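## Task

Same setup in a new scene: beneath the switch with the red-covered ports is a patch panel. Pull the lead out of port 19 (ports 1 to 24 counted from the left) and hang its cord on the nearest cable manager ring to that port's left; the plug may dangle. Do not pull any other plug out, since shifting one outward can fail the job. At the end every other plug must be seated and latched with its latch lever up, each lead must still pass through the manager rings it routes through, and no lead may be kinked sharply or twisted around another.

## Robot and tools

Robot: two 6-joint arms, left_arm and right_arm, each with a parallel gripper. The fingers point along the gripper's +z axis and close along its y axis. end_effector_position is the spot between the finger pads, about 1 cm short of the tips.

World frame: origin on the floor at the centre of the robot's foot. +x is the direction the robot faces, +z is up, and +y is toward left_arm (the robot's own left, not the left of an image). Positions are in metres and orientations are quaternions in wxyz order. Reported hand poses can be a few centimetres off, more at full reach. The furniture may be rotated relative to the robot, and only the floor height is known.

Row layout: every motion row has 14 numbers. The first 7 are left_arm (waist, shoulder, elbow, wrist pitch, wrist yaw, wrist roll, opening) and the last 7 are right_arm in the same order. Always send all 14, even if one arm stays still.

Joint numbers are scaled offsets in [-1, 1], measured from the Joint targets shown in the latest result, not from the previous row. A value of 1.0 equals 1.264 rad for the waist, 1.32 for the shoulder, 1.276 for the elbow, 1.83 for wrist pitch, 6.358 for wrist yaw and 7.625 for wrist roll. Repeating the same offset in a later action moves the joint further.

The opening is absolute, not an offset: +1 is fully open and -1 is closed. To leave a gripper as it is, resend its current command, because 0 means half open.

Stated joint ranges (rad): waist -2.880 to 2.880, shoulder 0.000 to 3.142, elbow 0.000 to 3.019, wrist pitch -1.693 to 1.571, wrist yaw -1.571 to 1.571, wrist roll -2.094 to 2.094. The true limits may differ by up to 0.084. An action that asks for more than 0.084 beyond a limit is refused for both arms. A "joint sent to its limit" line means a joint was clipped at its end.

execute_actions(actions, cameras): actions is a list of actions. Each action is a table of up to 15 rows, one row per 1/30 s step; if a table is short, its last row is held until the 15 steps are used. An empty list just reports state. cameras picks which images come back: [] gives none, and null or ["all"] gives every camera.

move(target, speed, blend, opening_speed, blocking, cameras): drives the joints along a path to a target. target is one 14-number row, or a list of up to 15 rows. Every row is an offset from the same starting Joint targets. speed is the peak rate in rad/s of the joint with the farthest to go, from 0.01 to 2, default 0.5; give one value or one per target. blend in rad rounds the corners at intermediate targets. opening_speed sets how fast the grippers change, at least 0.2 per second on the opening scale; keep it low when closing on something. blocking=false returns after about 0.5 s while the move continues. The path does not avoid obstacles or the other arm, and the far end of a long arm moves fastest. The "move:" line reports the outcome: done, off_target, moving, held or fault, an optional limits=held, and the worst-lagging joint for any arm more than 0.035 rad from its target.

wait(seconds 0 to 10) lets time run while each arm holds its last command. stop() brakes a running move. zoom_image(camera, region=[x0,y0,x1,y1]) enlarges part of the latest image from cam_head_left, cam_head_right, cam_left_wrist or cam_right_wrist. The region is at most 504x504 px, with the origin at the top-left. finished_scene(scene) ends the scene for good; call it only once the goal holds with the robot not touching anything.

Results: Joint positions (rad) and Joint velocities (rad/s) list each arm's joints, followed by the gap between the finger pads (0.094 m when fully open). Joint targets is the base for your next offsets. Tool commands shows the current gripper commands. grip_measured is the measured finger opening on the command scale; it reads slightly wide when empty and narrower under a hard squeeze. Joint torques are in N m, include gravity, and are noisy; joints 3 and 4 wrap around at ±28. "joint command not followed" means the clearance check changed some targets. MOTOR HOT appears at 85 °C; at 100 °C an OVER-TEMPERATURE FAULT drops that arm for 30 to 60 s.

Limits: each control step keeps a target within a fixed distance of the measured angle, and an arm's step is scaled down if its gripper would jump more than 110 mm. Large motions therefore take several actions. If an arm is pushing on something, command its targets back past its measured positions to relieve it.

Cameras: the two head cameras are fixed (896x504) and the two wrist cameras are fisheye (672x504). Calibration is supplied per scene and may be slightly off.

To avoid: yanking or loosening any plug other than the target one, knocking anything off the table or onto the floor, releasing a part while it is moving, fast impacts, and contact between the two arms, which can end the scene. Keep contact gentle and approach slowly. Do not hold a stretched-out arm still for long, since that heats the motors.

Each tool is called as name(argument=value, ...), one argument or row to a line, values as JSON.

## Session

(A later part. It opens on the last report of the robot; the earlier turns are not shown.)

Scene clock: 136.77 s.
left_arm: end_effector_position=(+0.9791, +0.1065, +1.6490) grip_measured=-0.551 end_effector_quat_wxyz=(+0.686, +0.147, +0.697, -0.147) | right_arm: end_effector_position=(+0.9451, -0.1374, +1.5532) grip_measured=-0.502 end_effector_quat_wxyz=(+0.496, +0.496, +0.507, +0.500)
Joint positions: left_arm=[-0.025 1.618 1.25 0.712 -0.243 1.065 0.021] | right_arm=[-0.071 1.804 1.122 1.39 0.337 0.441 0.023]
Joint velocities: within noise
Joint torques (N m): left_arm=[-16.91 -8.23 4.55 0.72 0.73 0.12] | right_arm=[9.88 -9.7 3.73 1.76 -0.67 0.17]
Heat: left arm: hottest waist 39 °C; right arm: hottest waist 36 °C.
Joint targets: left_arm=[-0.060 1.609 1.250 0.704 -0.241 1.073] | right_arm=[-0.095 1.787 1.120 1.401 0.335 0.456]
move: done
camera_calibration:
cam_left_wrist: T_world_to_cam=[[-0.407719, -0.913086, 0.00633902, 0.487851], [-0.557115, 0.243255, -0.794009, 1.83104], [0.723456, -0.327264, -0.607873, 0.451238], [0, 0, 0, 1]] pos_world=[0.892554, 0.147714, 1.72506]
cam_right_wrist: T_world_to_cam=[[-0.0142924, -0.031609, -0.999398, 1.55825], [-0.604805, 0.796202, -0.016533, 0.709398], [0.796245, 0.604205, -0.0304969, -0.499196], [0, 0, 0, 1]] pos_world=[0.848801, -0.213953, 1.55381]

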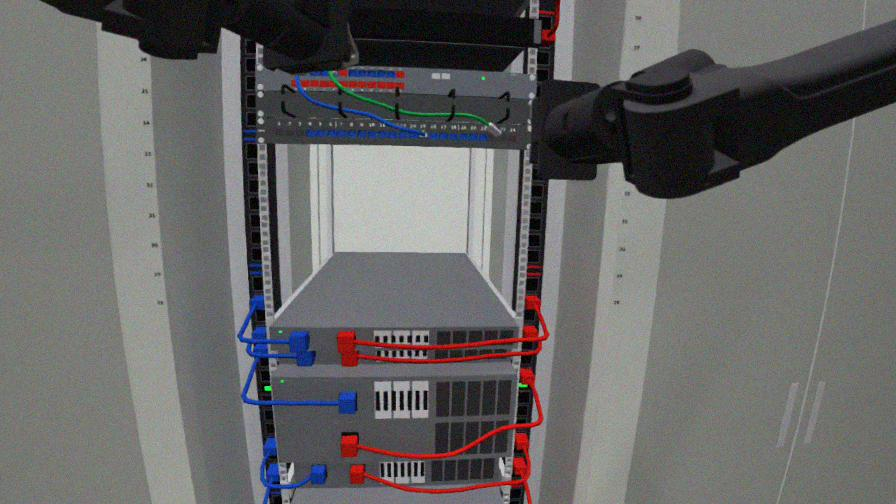

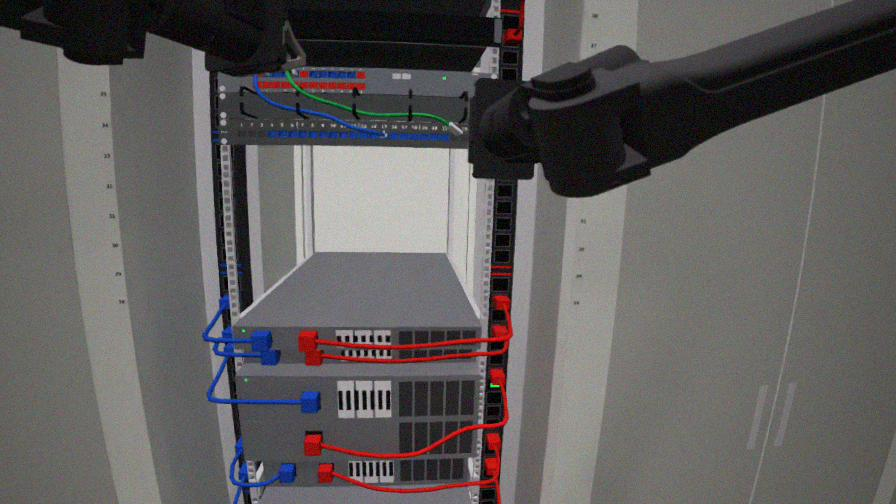

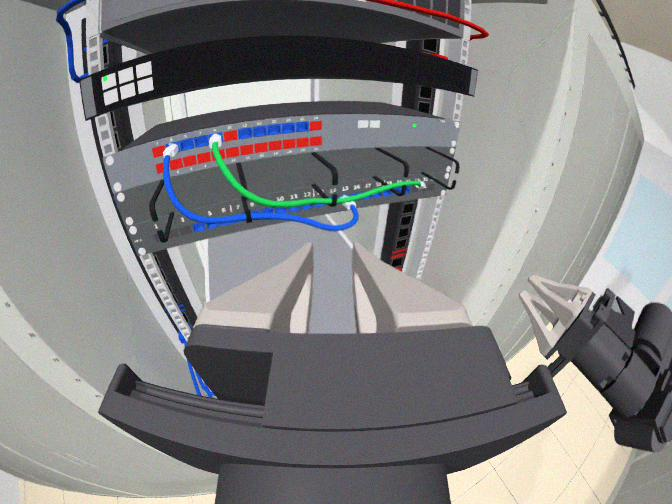

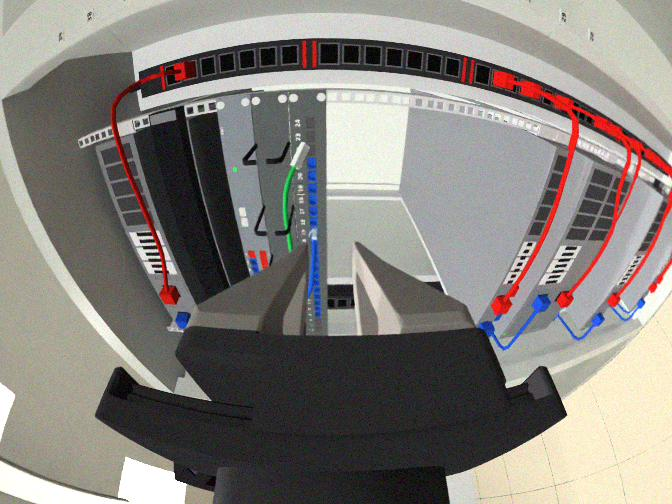

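zoom_image(
  camera="cam_head_left",
  region=[325, 78, 355, 118],
)

zoom_image(
  camera="cam_head_right",
  region=[283, 78, 313, 118],
)

zoom_image(
  camera="cam_head_left",
  region=[435, 80, 475, 125],
)

zoom_image(
  camera="cam_left_wrist",
  region=[225, 170, 265, 225],
)

Scaled by 12.600 from the camera's 896x504 image, which has a finer 1280x720 frame.

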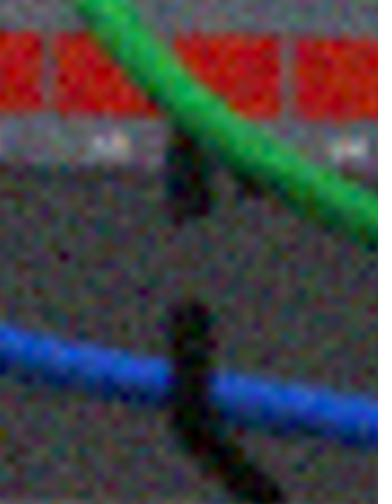

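Scaled by 12.600 from the camera's 896x504 image, which has a finer 1280x720 frame.

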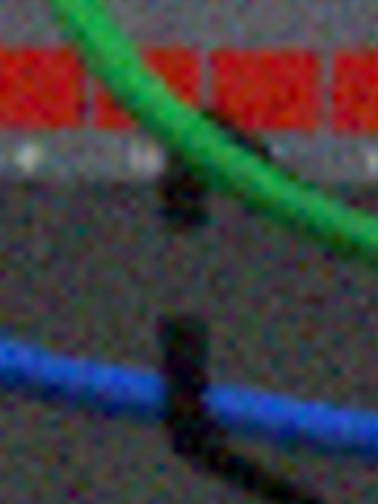

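Scaled by 11.200 from the camera's 896x504 image, which has a finer 1280x720 frame.

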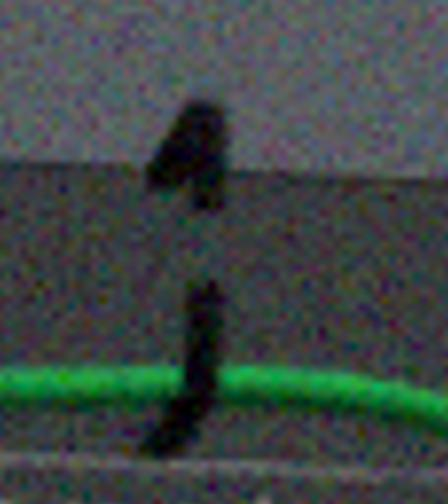

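Scaled by 9.164 from the camera's 672x504 image, which has a finer 960x720 frame.

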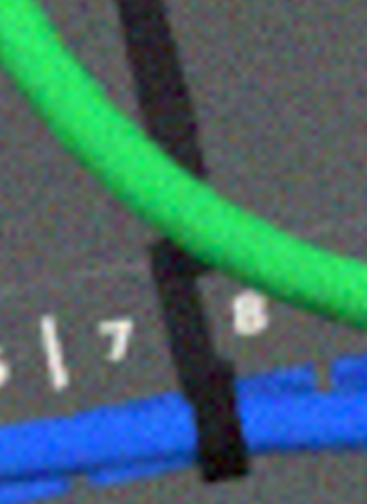

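move(
  target=[
    [0,0,0,0,0,-0.19,-0.3,0,0,0,0,0,0,-0.5],
    [0.0934,0.1689,0.2163,0.1246,-0.009,-0.2033,-0.3,0,0,0,0,0,0,-0.5],
  ],
  speed=[1.0,0.3],
  blend=[0.1,0],
)

zoom_image(
  camera="cam_left_wrist",
  region=[220, 100, 450, 330],
)

zoom_image(
  camera="cam_head_left",
  region=[300, 60, 400, 140],
)

Scene clock: 143.37 s.
left_arm: end_effector_position=(+1.0599, +0.1169, +1.6236) grip_measured=-0.302 end_effector_quat_wxyz=(+0.462, -0.463, +0.533, -0.536) | right_arm: end_effector_position=(+0.9451, -0.1374, +1.5533) grip_measured=-0.502 end_effector_quat_wxyz=(+0.497, +0.496, +0.507, +0.500)
Joint positions: left_arm=[0.04 1.823 1.5 0.919 -0.297 -0.469 0.033] | right_arm=[-0.071 1.804 1.122 1.39 0.337 0.441 0.023]
Joint velocities: within noise
Joint torques (N m): left_arm=[-15.15 -9.11 6.57 1.35 0.6 0.07] | right_arm=[10.05 -9.29 3.67 1.59 -0.66 0.14]
Heat: left arm: hottest waist 39 °C; right arm: hottest waist 36 °C.
Joint targets: left_arm=[0.058 1.832 1.526 0.933 -0.298 -0.477] | right_arm=[-0.095 1.787 1.120 1.401 0.335 0.455]
move: done
camera_calibration:
cam_left_wrist: T_world_to_cam=[[-0.00239026, 0.00606631, 0.999979, -1.61993], [-0.704206, -0.709991, 0.00262384, 0.82735], [0.709992, -0.704185, 0.005969, -0.557607], [0, 0, 0, 1]] pos_world=[0.97465, 0.204579, 1.62105]
cam_right_wrist: T_world_to_cam=[[-0.0139437, -0.0316052, -0.999403, 1.55798], [-0.604931, 0.796102, -0.016736, 0.709797], [0.796156, 0.604337, -0.0302196, -0.499539], [0, 0, 0, 1]] pos_world=[0.848813, -0.21394, 1.55384]

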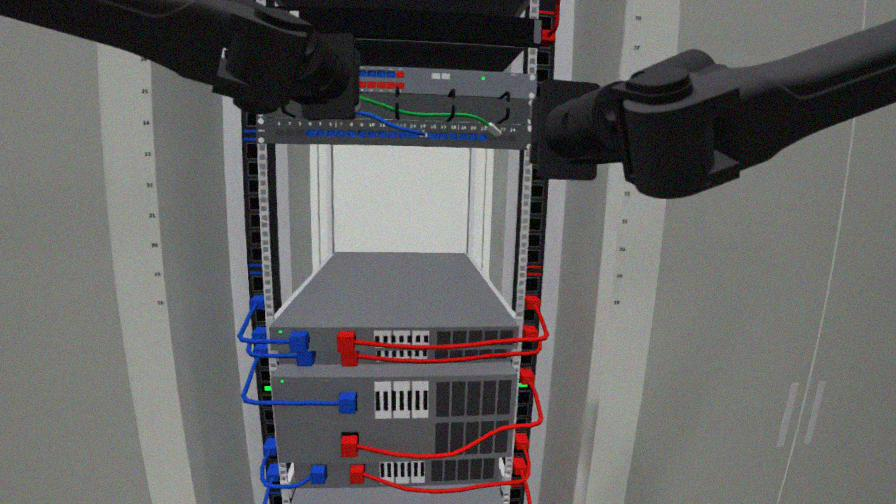

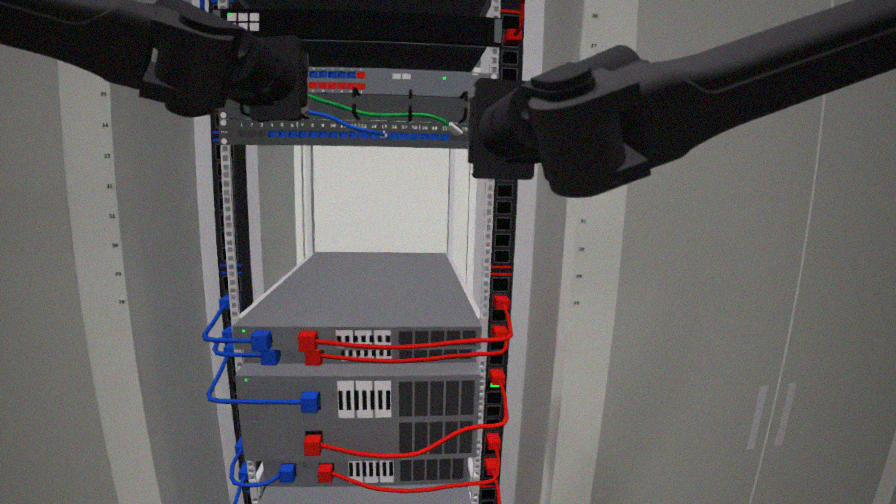

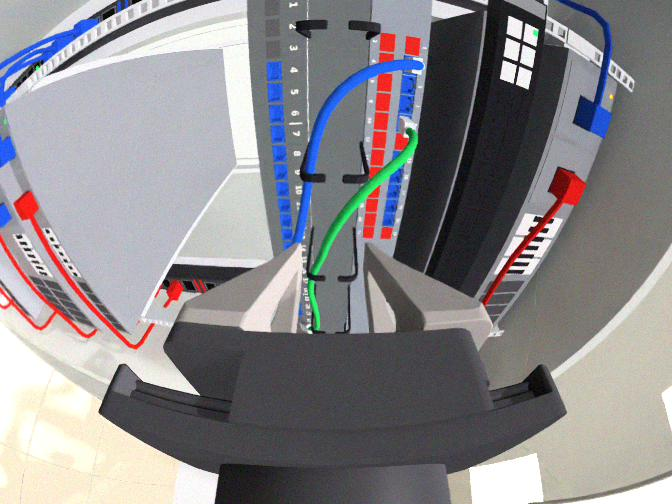

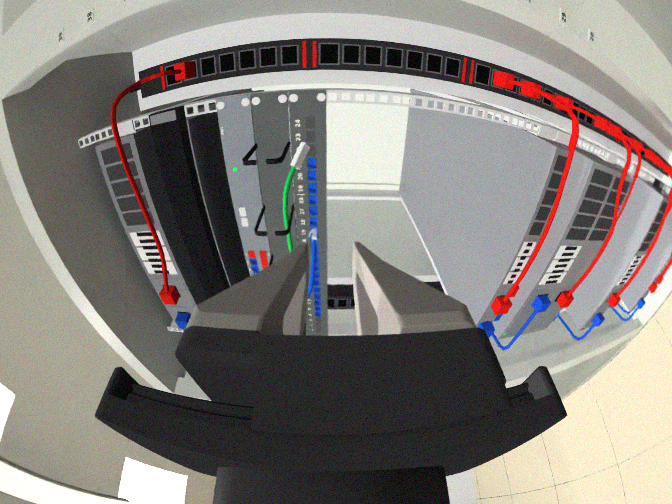

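Scaled by 2.191 from the camera's 672x504 image, which has a finer 960x720 frame.

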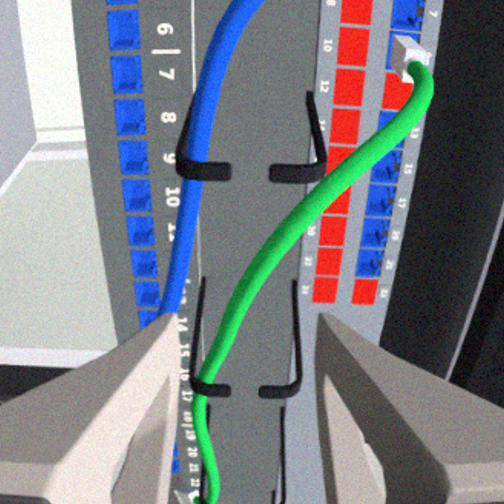

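Scaled by 5.040 from the camera's 896x504 image, which has a finer 1280x720 frame.

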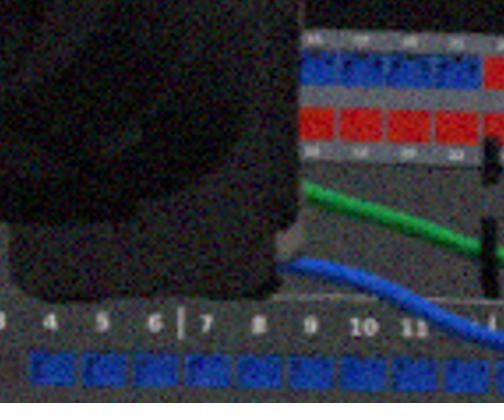

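move(
  target=[0.0174,0.0402,0.098,-0.0525,0.0022,-0.0013,-0.3,0,0,0,0,0,0,-0.5],
  speed=0.15,
  cameras=["cam_left_wrist"],
)

zoom_image(
  camera="cam_left_wrist",
  region=[220, 100, 450, 330],
)

Scene clock: 145.33 s.
left_arm: end_effector_position=(+1.0923, +0.1139, +1.6251) grip_measured=-0.302 end_effector_quat_wxyz=(+0.462, -0.465, +0.532, -0.536) | right_arm: end_effector_position=(+0.9451, -0.1374, +1.5533) grip_measured=-0.502 end_effector_quat_wxyz=(+0.497, +0.496, +0.507, +0.500)
Joint positions: left_arm=[0.054 1.872 1.623 0.844 -0.286 -0.479 0.033] | right_arm=[-0.071 1.804 1.122 1.39 0.337 0.441 0.023]
Joint velocities: within noise
Joint torques (N m): left_arm=[-15.27 -9.52 6.74 0.62 0.75 0.04] | right_arm=[10.05 -9.88 3.66 1.76 -0.68 0.11]
Heat: left arm: hottest waist 39 °C; right arm: hottest waist 36 °C.
Joint targets: left_arm=[0.080 1.885 1.651 0.836 -0.284 -0.487] | right_arm=[-0.095 1.787 1.120 1.401 0.335 0.455]
move: done
camera_calibration:
cam_left_wrist: T_world_to_cam=[[-0.00234358, 0.00868659, 0.99996, -1.62161], [-0.702796, -0.711377, 0.00453257, 0.843495], [0.711388, -0.702757, 0.00777207, -0.587348], [0, 0, 0, 1]] pos_world=[1.00684, 0.201366, 1.62229]
Images, in order (width x height): cam_left_wrist 672x504.

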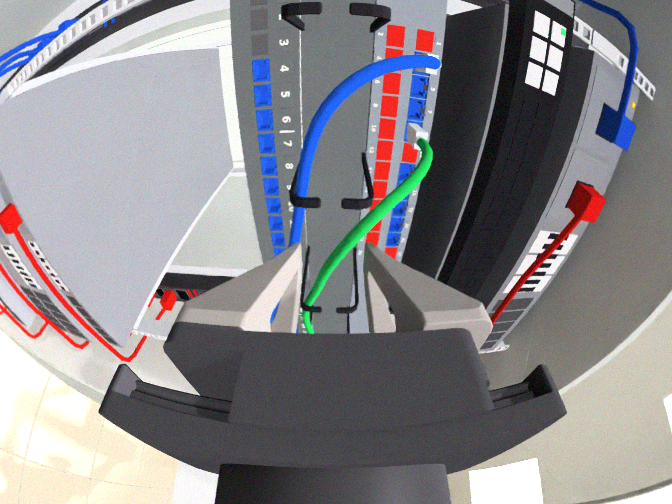

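Scaled by 2.191 from the camera's 672x504 image, which has a finer 960x720 frame.

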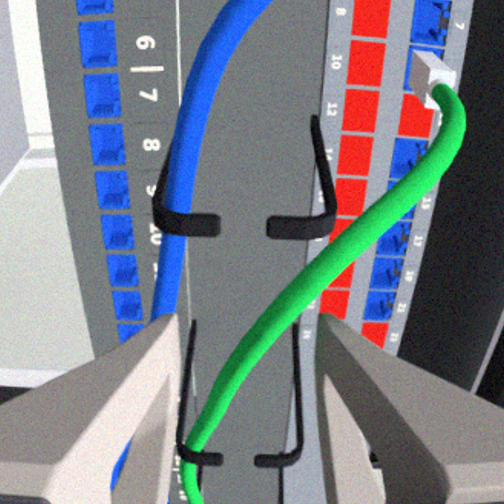

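move(
  target=[
    [0.0079,0.0258,0.0603,-0.0246,0.0011,-0.0007,-0.3,0,0,0,0,0,0,-0.5],
    [0.0079,0.0258,0.0603,-0.0246,0.0011,-0.0007,-0.95,0,0,0,0,0,0,-0.5],
  ],
  speed=0.12,
  opening_speed=0.6,
  cameras=["cam_left_wrist"],
)

zoom_image(
  camera="cam_left_wrist",
  region=[220, 100, 450, 330],
)

Scene clock: 148.00 s.
left_arm: end_effector_position=(+1.1114, +0.1113, +1.6270) grip_measured=-0.895 end_effector_quat_wxyz=(+0.463, -0.464, +0.531, -0.538) | right_arm: end_effector_position=(+0.9451, -0.1374, +1.5533) grip_measured=-0.502 end_effector_quat_wxyz=(+0.497, +0.496, +0.507, +0.500)
Joint positions: left_arm=[0.061 1.905 1.702 0.799 -0.276 -0.485 0.005] | right_arm=[-0.071 1.804 1.122 1.39 0.337 0.441 0.023]
Joint velocities: within noise
Joint torques (N m): left_arm=[-15.56 -9.99 6.63 0.64 0.56 0.05] | right_arm=[10.05 -9.47 3.64 1.69 -0.68 0.12]
Heat: left arm: hottest waist 39 °C; right arm: hottest waist 36 °C.
Joint targets: left_arm=[0.090 1.919 1.728 0.791 -0.277 -0.492] | right_arm=[-0.095 1.787 1.120 1.401 0.335 0.455]
move: done
camera_calibration:
cam_left_wrist: T_world_to_cam=[[-0.00701777, 0.0114006, 0.99991, -1.61846], [-0.703165, -0.71102, 0.00317171, 0.857631], [0.710992, -0.70308, 0.0130063, -0.610786], [0, 0, 0, 1]] pos_world=[1.02596, 0.198813, 1.62354]
Images, in order (width x height): cam_left_wrist 672x504.

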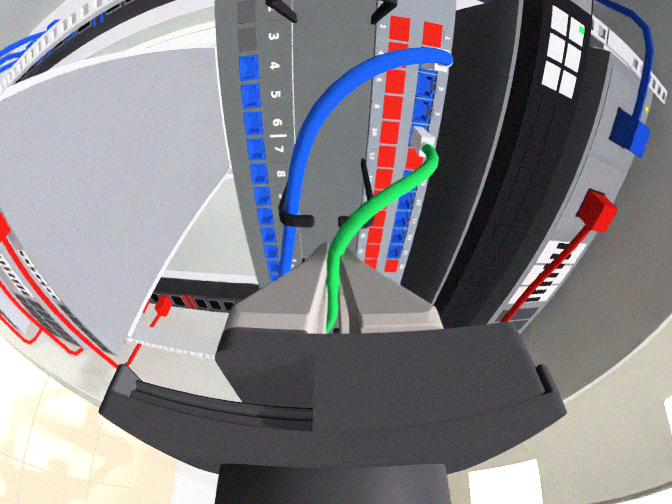

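Scaled by 2.191 from the camera's 672x504 image, which has a finer 960x720 frame.

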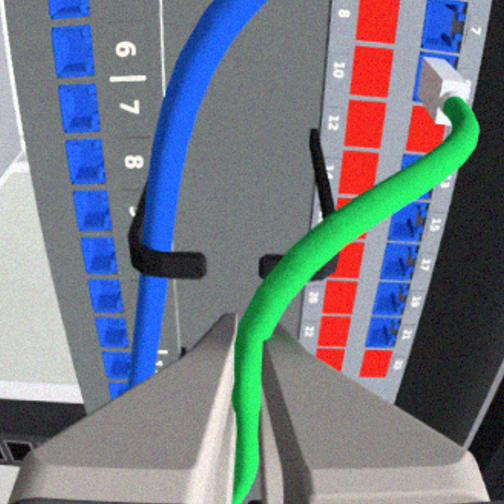

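move(
  target=[0.015,0,0,-0.0186,0,0,-0.95,0,0,0,0,0,0,-0.5],
  speed=0.08,
  cameras=["cam_left_wrist"],
)

zoom_image(
  camera="cam_left_wrist",
  region=[220, 100, 450, 330],
)

Scene clock: 149.23 s.
left_arm: end_effector_position=(+1.1143, +0.1101, +1.6212) grip_measured=-0.896 end_effector_quat_wxyz=(+0.458, -0.459, +0.540, -0.536) | right_arm: end_effector_position=(+0.9451, -0.1374, +1.5533) grip_measured=-0.502 end_effector_quat_wxyz=(+0.497, +0.496, +0.507, +0.500)
Joint positions: left_arm=[0.069 1.905 1.709 0.77 -0.273 -0.485 0.005] | right_arm=[-0.071 1.804 1.122 1.39 0.337 0.441 0.023]
Joint velocities: within noise
Joint torques (N m): left_arm=[-14.62 -10.11 6.11 0.49 0.42 0.05] | right_arm=[10.29 -9.64 3.64 1.84 -0.64 0.11]
Heat: left arm: hottest waist 39 °C; right arm: hottest waist 36 °C.
Joint targets: left_arm=[0.109 1.919 1.728 0.757 -0.277 -0.492] | right_arm=[-0.095 1.787 1.120 1.401 0.335 0.455]
move: off_target (left_arm); left_arm: the waist is farthest, 0.040 rad from its target
camera_calibration:
cam_left_wrist: T_world_to_cam=[[0.00385035, -0.000482427, 0.999992, -1.62355], [-0.714877, -0.699246, 0.00241521, 0.87188], [0.699239, -0.714881, -0.00303722, -0.573257], [0, 0, 0, 1]] pos_world=[1.03038, 0.199065, 1.61969]
Images, in order (width x height): cam_left_wrist 672x504.

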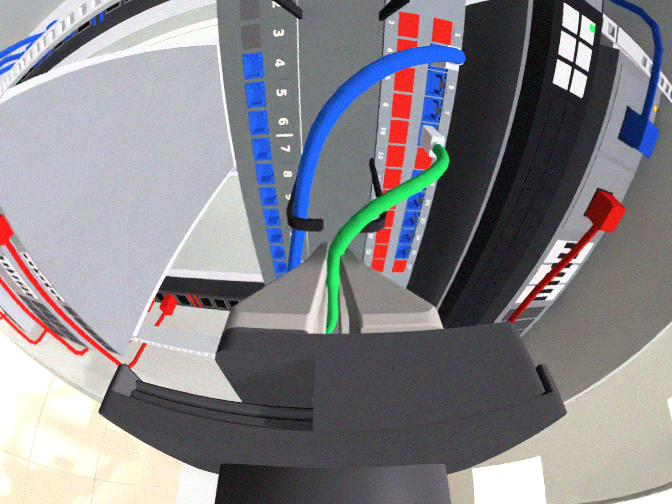

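Scaled by 2.191 from the camera's 672x504 image, which has a finer 960x720 frame.

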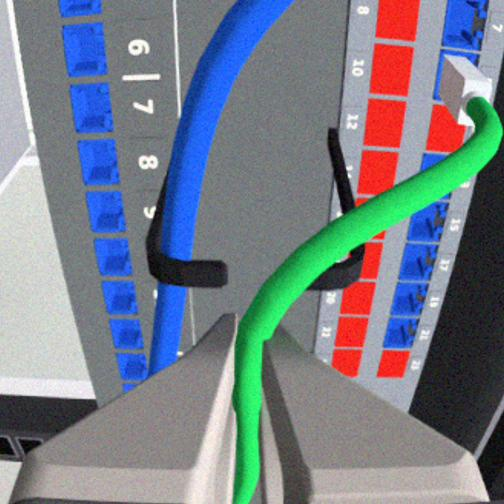

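move(
  target=[0.0111,0,0,-0.004,0,0,-0.95,0,0,0,0,0,0,-0.5],
  speed=0.08,
  cameras=["cam_left_wrist"],
)

zoom_image(
  camera="cam_left_wrist",
  region=[220, 100, 450, 330],
)

Scene clock: 150.23 s.
left_arm: end_effector_position=(+1.1168, +0.1125, +1.6168) grip_measured=-0.896 end_effector_quat_wxyz=(+0.458, -0.459, +0.542, -0.534) | right_arm: end_effector_position=(+0.9451, -0.1374, +1.5533) grip_measured=-0.502 end_effector_quat_wxyz=(+0.497, +0.496, +0.507, +0.500)
Joint positions: left_arm=[0.076 1.905 1.712 0.764 -0.27 -0.485 0.005] | right_arm=[-0.071 1.804 1.122 1.39 0.337 0.441 0.023]
Joint velocities: within noise
Joint torques (N m): left_arm=[-14.1 -10.23 5.85 0.43 0.29 0.05] | right_arm=[9.88 -9.64 3.74 1.81 -0.67 0.14]
Heat: left arm: hottest waist 39 °C; right arm: hottest waist 36 °C.
Joint targets: left_arm=[0.123 1.919 1.728 0.750 -0.277 -0.492] | right_arm=[-0.095 1.787 1.120 1.401 0.335 0.455]
move: off_target (left_arm); left_arm: the waist is farthest, 0.047 rad from its target
camera_calibration:
cam_left_wrist: T_world_to_cam=[[0.0070507, -0.00575298, 0.999959, -1.62207], [-0.714572, -0.699561, 0.00101371, 0.877316], [0.699527, -0.714549, -0.00904332, -0.563928], [0, 0, 0, 1]] pos_world=[1.03282, 0.201451, 1.61602]
Images, in order (width x height): cam_left_wrist 672x504.

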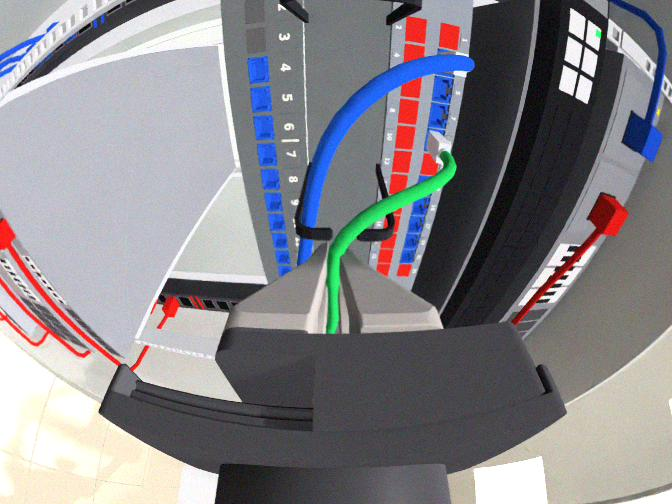

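Scaled by 2.191 from the camera's 672x504 image, which has a finer 960x720 frame.

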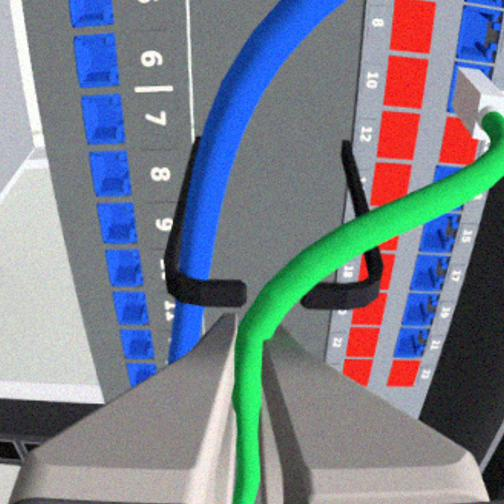

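move(
  target=[0.0127,0.0442,0.1034,-0.0403,0.0019,-0.0007,-0.95,0,0,0,0,0,0,-0.5],
  speed=0.1,
  cameras=["cam_left_wrist","cam_head_left"],
)

zoom_image(
  camera="cam_left_wrist",
  region=[220, 100, 450, 330],
)

Scene clock: 152.67 s.
left_arm: end_effector_position=(+1.1406, +0.1049, +1.6179) grip_measured=-0.897 end_effector_quat_wxyz=(+0.457, -0.455, +0.547, -0.534) | right_arm: end_effector_position=(+0.9451, -0.1374, +1.5533) grip_measured=-0.502 end_effector_quat_wxyz=(+0.497, +0.496, +0.507, +0.500)
Joint positions: left_arm=[0.083 1.955 1.824 0.69 -0.261 -0.485 0.005] | right_arm=[-0.071 1.804 1.122 1.39 0.337 0.441 0.023]
Joint velocities: within noise
Joint torques (N m): left_arm=[-14.1 -10.17 7.56 0.46 0.42 -0.01] | right_arm=[10.17 -9.58 3.73 1.83 -0.67 0.14]
Heat: left arm: hottest waist 39 °C; right arm: hottest waist 36 °C.
Joint targets: left_arm=[0.139 1.977 1.860 0.676 -0.265 -0.498] | right_arm=[-0.095 1.787 1.120 1.401 0.335 0.455]
move: off_target (left_arm); left_arm: the waist is farthest, 0.056 rad from its target
camera_calibration:
cam_left_wrist: T_world_to_cam=[[0.0079466, -0.0126219, 0.999889, -1.62358], [-0.722713, -0.691141, -0.00298076, 0.903874], [0.691102, -0.722609, -0.0146143, -0.566523], [0, 0, 0, 1]] pos_world=[1.05767, 0.194837, 1.61782]
Images, in order (width x height): cam_head_left 896x504, cam_left_wrist 672x504.

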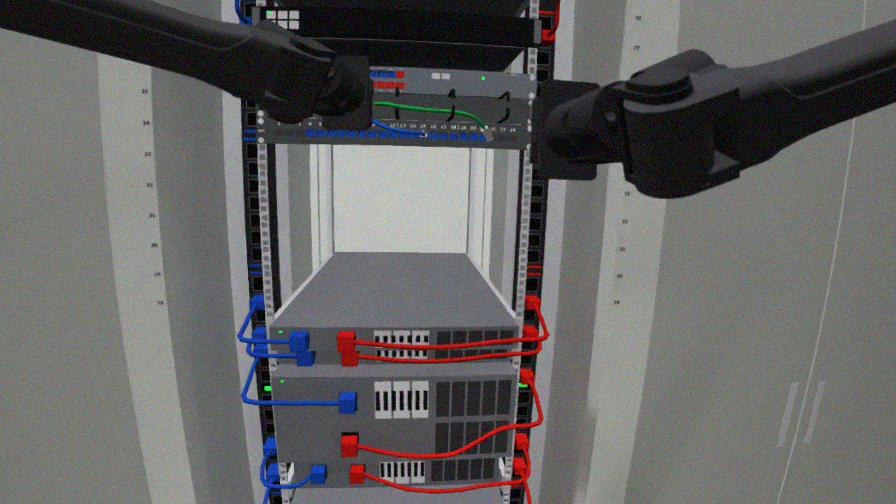

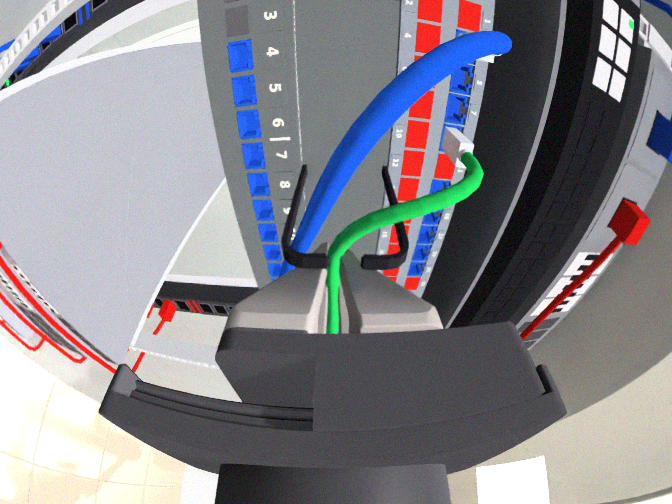

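Scaled by 2.191 from the camera's 672x504 image, which has a finer 960x720 frame.

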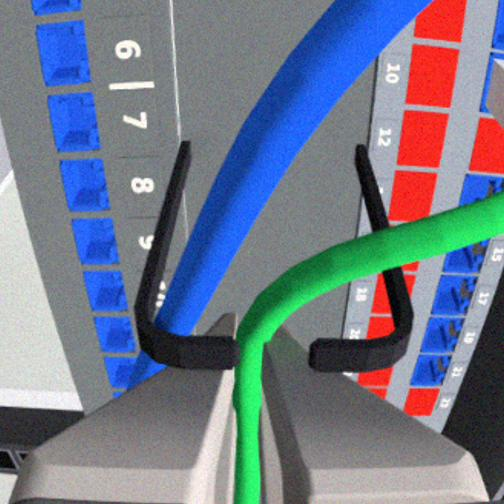

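zoom_image(
  camera="cam_left_wrist",
  region=[310, 180, 430, 300],
)

Scaled by 4.200 from the camera's 672x504 image, which has a finer 960x720 frame.

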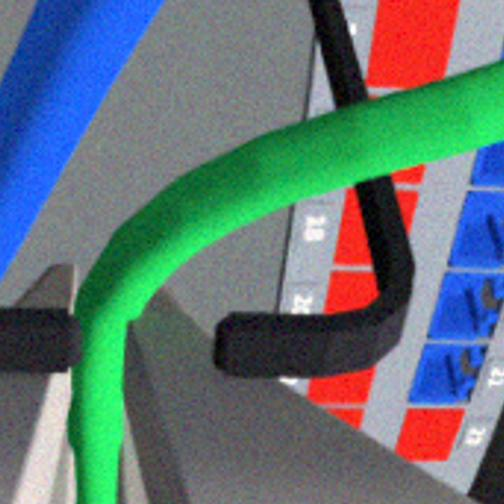

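move(
  target=[-0.0767,0.0462,0.0462,0.0257,0,0,-0.95,0,0,0,0,0,0,-0.5],
  speed=0.08,
)

zoom_image(
  camera="cam_left_wrist",
  region=[220, 100, 450, 330],
)

zoom_image(
  camera="cam_head_left",
  region=[360, 70, 540, 150],
)

Scene clock: 155.93 s.
left_arm: end_effector_position=(+1.1487, +0.0961, +1.6232) grip_measured=-0.897 end_effector_quat_wxyz=(+0.467, -0.464, +0.529, -0.536) | right_arm: end_effector_position=(+0.9451, -0.1374, +1.5533) grip_measured=-0.502 end_effector_quat_wxyz=(+0.497, +0.496, +0.507, +0.500)
Joint positions: left_arm=[0.075 2.008 1.889 0.722 -0.265 -0.485 0.005] | right_arm=[-0.071 1.804 1.122 1.39 0.337 0.441 0.023]
Joint velocities: within noise
Joint torques (N m): left_arm=[-21.77 -9.7 7.02 0.98 0.61 -0.01] | right_arm=[10.23 -9.99 3.74 1.73 -0.65 0.13]
Heat: left arm: hottest waist 39 °C; right arm: hottest waist 36 °C.
Joint targets: left_arm=[0.042 2.038 1.919 0.723 -0.265 -0.498] | right_arm=[-0.095 1.787 1.120 1.401 0.335 0.455]
move: done
camera_calibration:
cam_left_wrist: T_world_to_cam=[[-0.0115203, 0.00620869, 0.999914, -1.60862], [-0.697164, -0.716903, -0.00358079, 0.877715], [0.716819, -0.697146, 0.0125874, -0.654602], [0, 0, 0, 1]] pos_world=[1.06261, 0.182871, 1.61987]
cam_right_wrist: T_world_to_cam=[[-0.0139437, -0.0316052, -0.999403, 1.55798], [-0.604931, 0.796102, -0.016736, 0.709797], [0.796156, 0.604337, -0.0302196, -0.499539], [0, 0, 0, 1]] pos_world=[0.848813, -0.21394, 1.55384]

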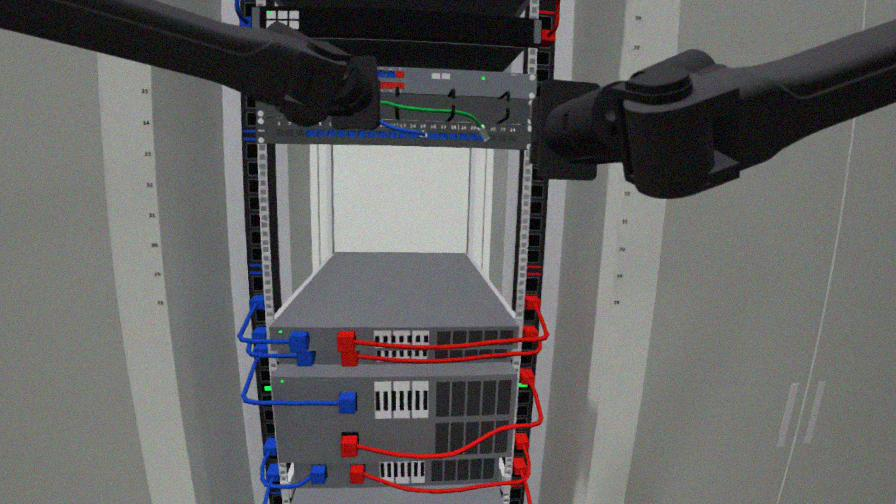

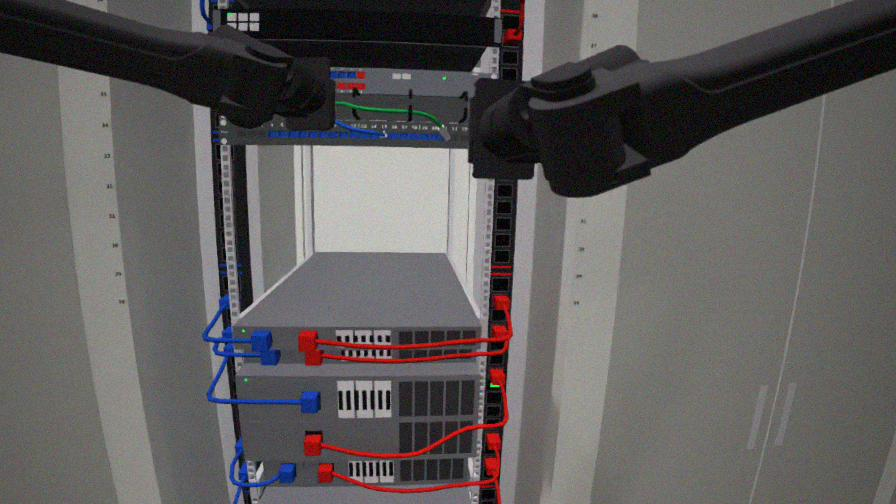

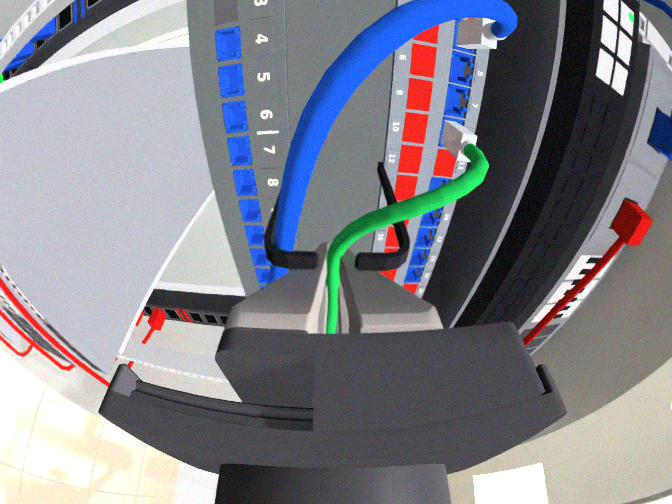

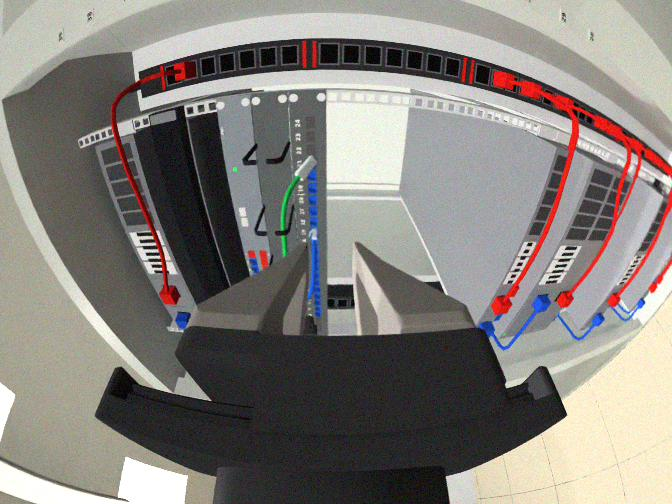

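Scaled by 2.191 from the camera's 672x504 image, which has a finer 960x720 frame.

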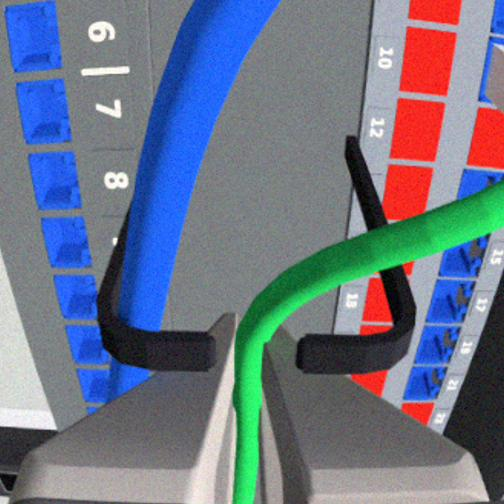

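Scaled by 2.800 from the camera's 896x504 image, which has a finer 1280x720 frame.

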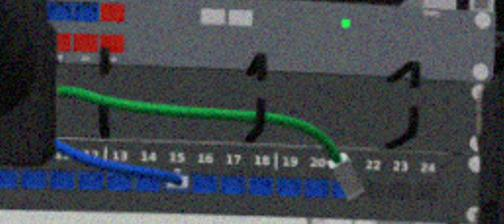

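move(
  target=[0,0.016,0,0,0,0,-0.95,0,0,0,0,0,0,-0.5],
  speed=0.08,
  cameras=["cam_left_wrist"],
)

zoom_image(
  camera="cam_left_wrist",
  region=[220, 100, 450, 330],
)

Scene clock: 157.10 s.
left_arm: end_effector_position=(+1.1492, +0.0940, +1.6224) grip_measured=-0.897 end_effector_quat_wxyz=(+0.469, -0.465, +0.527, -0.535) | right_arm: end_effector_position=(+0.9451, -0.1374, +1.5533) grip_measured=-0.502 end_effector_quat_wxyz=(+0.497, +0.496, +0.507, +0.500)
Joint positions: left_arm=[0.075 2.016 1.897 0.73 -0.265 -0.485 0.005] | right_arm=[-0.071 1.804 1.122 1.39 0.337 0.441 0.023]
Joint velocities: within noise
Joint torques (N m): left_arm=[-21.89 -8.7 6.43 0.69 0.62 -0.01] | right_arm=[10.29 -9.23 3.73 1.73 -0.64 0.11]
Heat: left arm: hottest waist 39 °C; right arm: hottest waist 35 °C.
Joint targets: left_arm=[0.042 2.059 1.919 0.723 -0.265 -0.498] | right_arm=[-0.095 1.787 1.120 1.401 0.335 0.455]
move: off_target (left_arm); left_arm: the shoulder is farthest, 0.043 rad from its target
camera_calibration:
cam_left_wrist: T_world_to_cam=[[-0.014045, 0.00814228, 0.999868, -1.605], [-0.693416, -0.720527, -0.00387278, 0.87306], [0.720401, -0.693379, 0.0157658, -0.666004], [0, 0, 0, 1]] pos_world=[1.06264, 0.180339, 1.61867]
Images, in order (width x height): cam_left_wrist 672x504.

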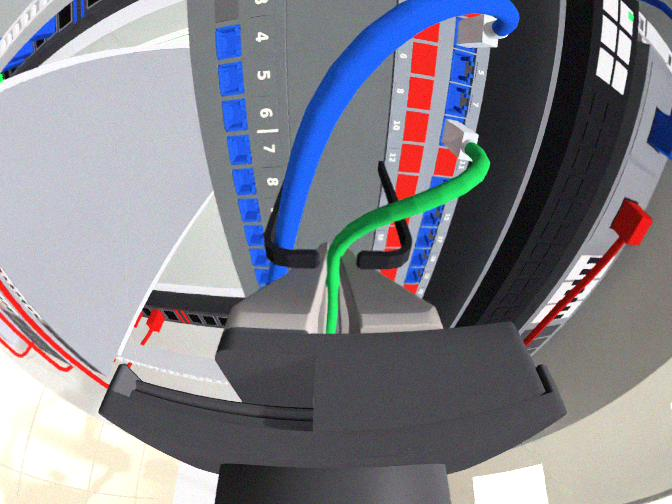

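Scaled by 2.191 from the camera's 672x504 image, which has a finer 960x720 frame.

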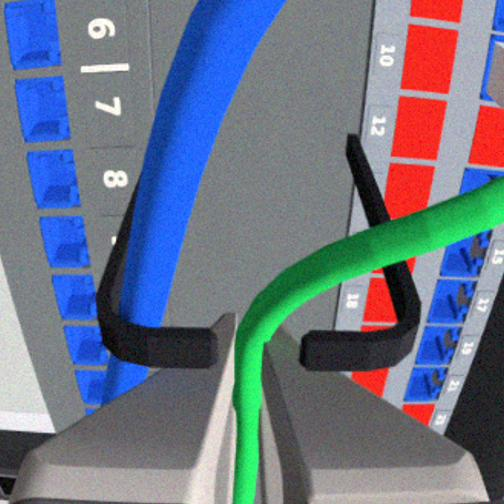

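move(
  target=[
    [0.008,-0.028,-0.01,0,0,0,-0.95,0,0,0,0,0,0,-0.5],
    [0.008,-0.028,-0.01,0,0,0,-0.5,0,0,0,0,0,0,-0.5],
  ],
  speed=0.08,
  opening_speed=0.3,
  cameras=["cam_left_wrist","cam_head_left"],
)

zoom_image(
  camera="cam_left_wrist",
  region=[220, 100, 450, 330],
)

Scene clock: 159.97 s.
left_arm: end_effector_position=(+1.1490, +0.0934, +1.6229) grip_measured=-0.502 end_effector_quat_wxyz=(+0.468, -0.465, +0.526, -0.537) | right_arm: end_effector_position=(+0.9451, -0.1374, +1.5533) grip_measured=-0.502 end_effector_quat_wxyz=(+0.497, +0.496, +0.507, +0.500)
Joint positions: left_arm=[0.075 2.017 1.897 0.73 -0.262 -0.488 0.023] | right_arm=[-0.071 1.804 1.122 1.39 0.337 0.441 0.023]
Joint velocities: within noise
Joint torques (N m): left_arm=[-21.07 -11.75 5.38 0.7 0.5 0.03] | right_arm=[9.93 -9.64 3.64 1.88 -0.62 0.13]
Heat: left arm: hottest waist 39 °C; right arm: hottest waist 35 °C.
Joint targets: left_arm=[0.052 2.022 1.906 0.723 -0.265 -0.497] | right_arm=[-0.095 1.787 1.120 1.401 0.335 0.455]
move: done
camera_calibration:
cam_left_wrist: T_world_to_cam=[[-0.0160498, 0.0115967, 0.999804, -1.60342], [-0.694706, -0.719289, -0.00280906, 0.872101], [0.719115, -0.694615, 0.0196007, -0.670935], [0, 0, 0, 1]] pos_world=[1.0626, 0.179845, 1.6187]
Images, in order (width x height): cam_head_left 896x504, cam_left_wrist 672x504.

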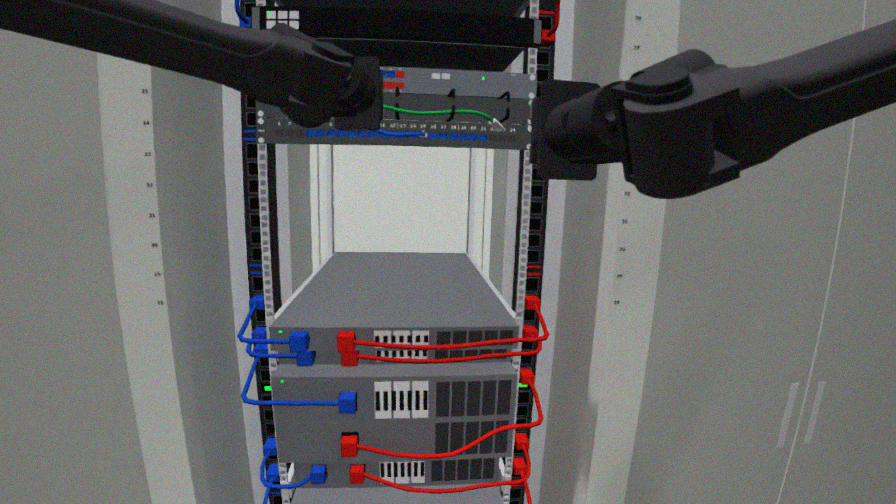

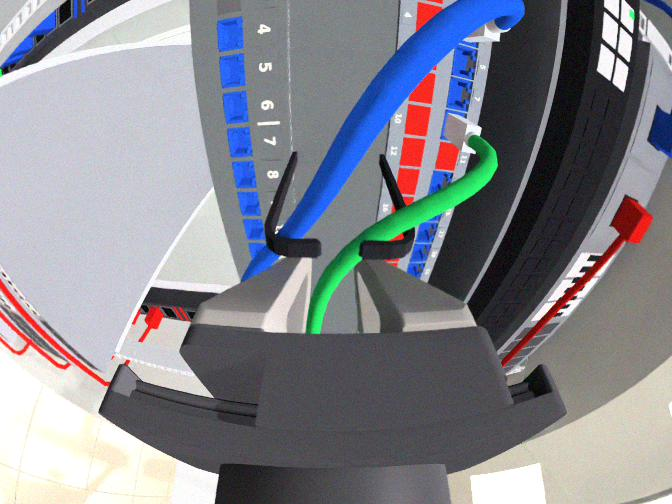

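Scaled by 2.191 from the camera's 672x504 image, which has a finer 960x720 frame.

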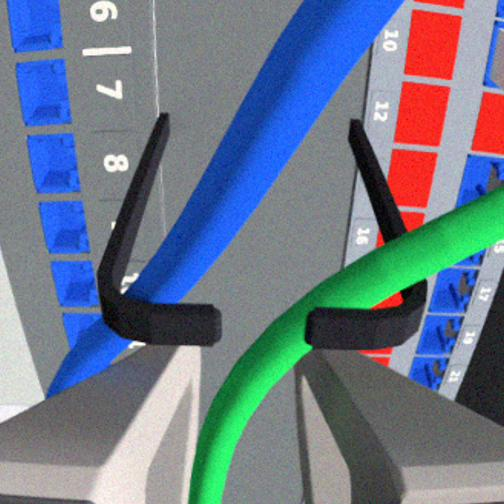

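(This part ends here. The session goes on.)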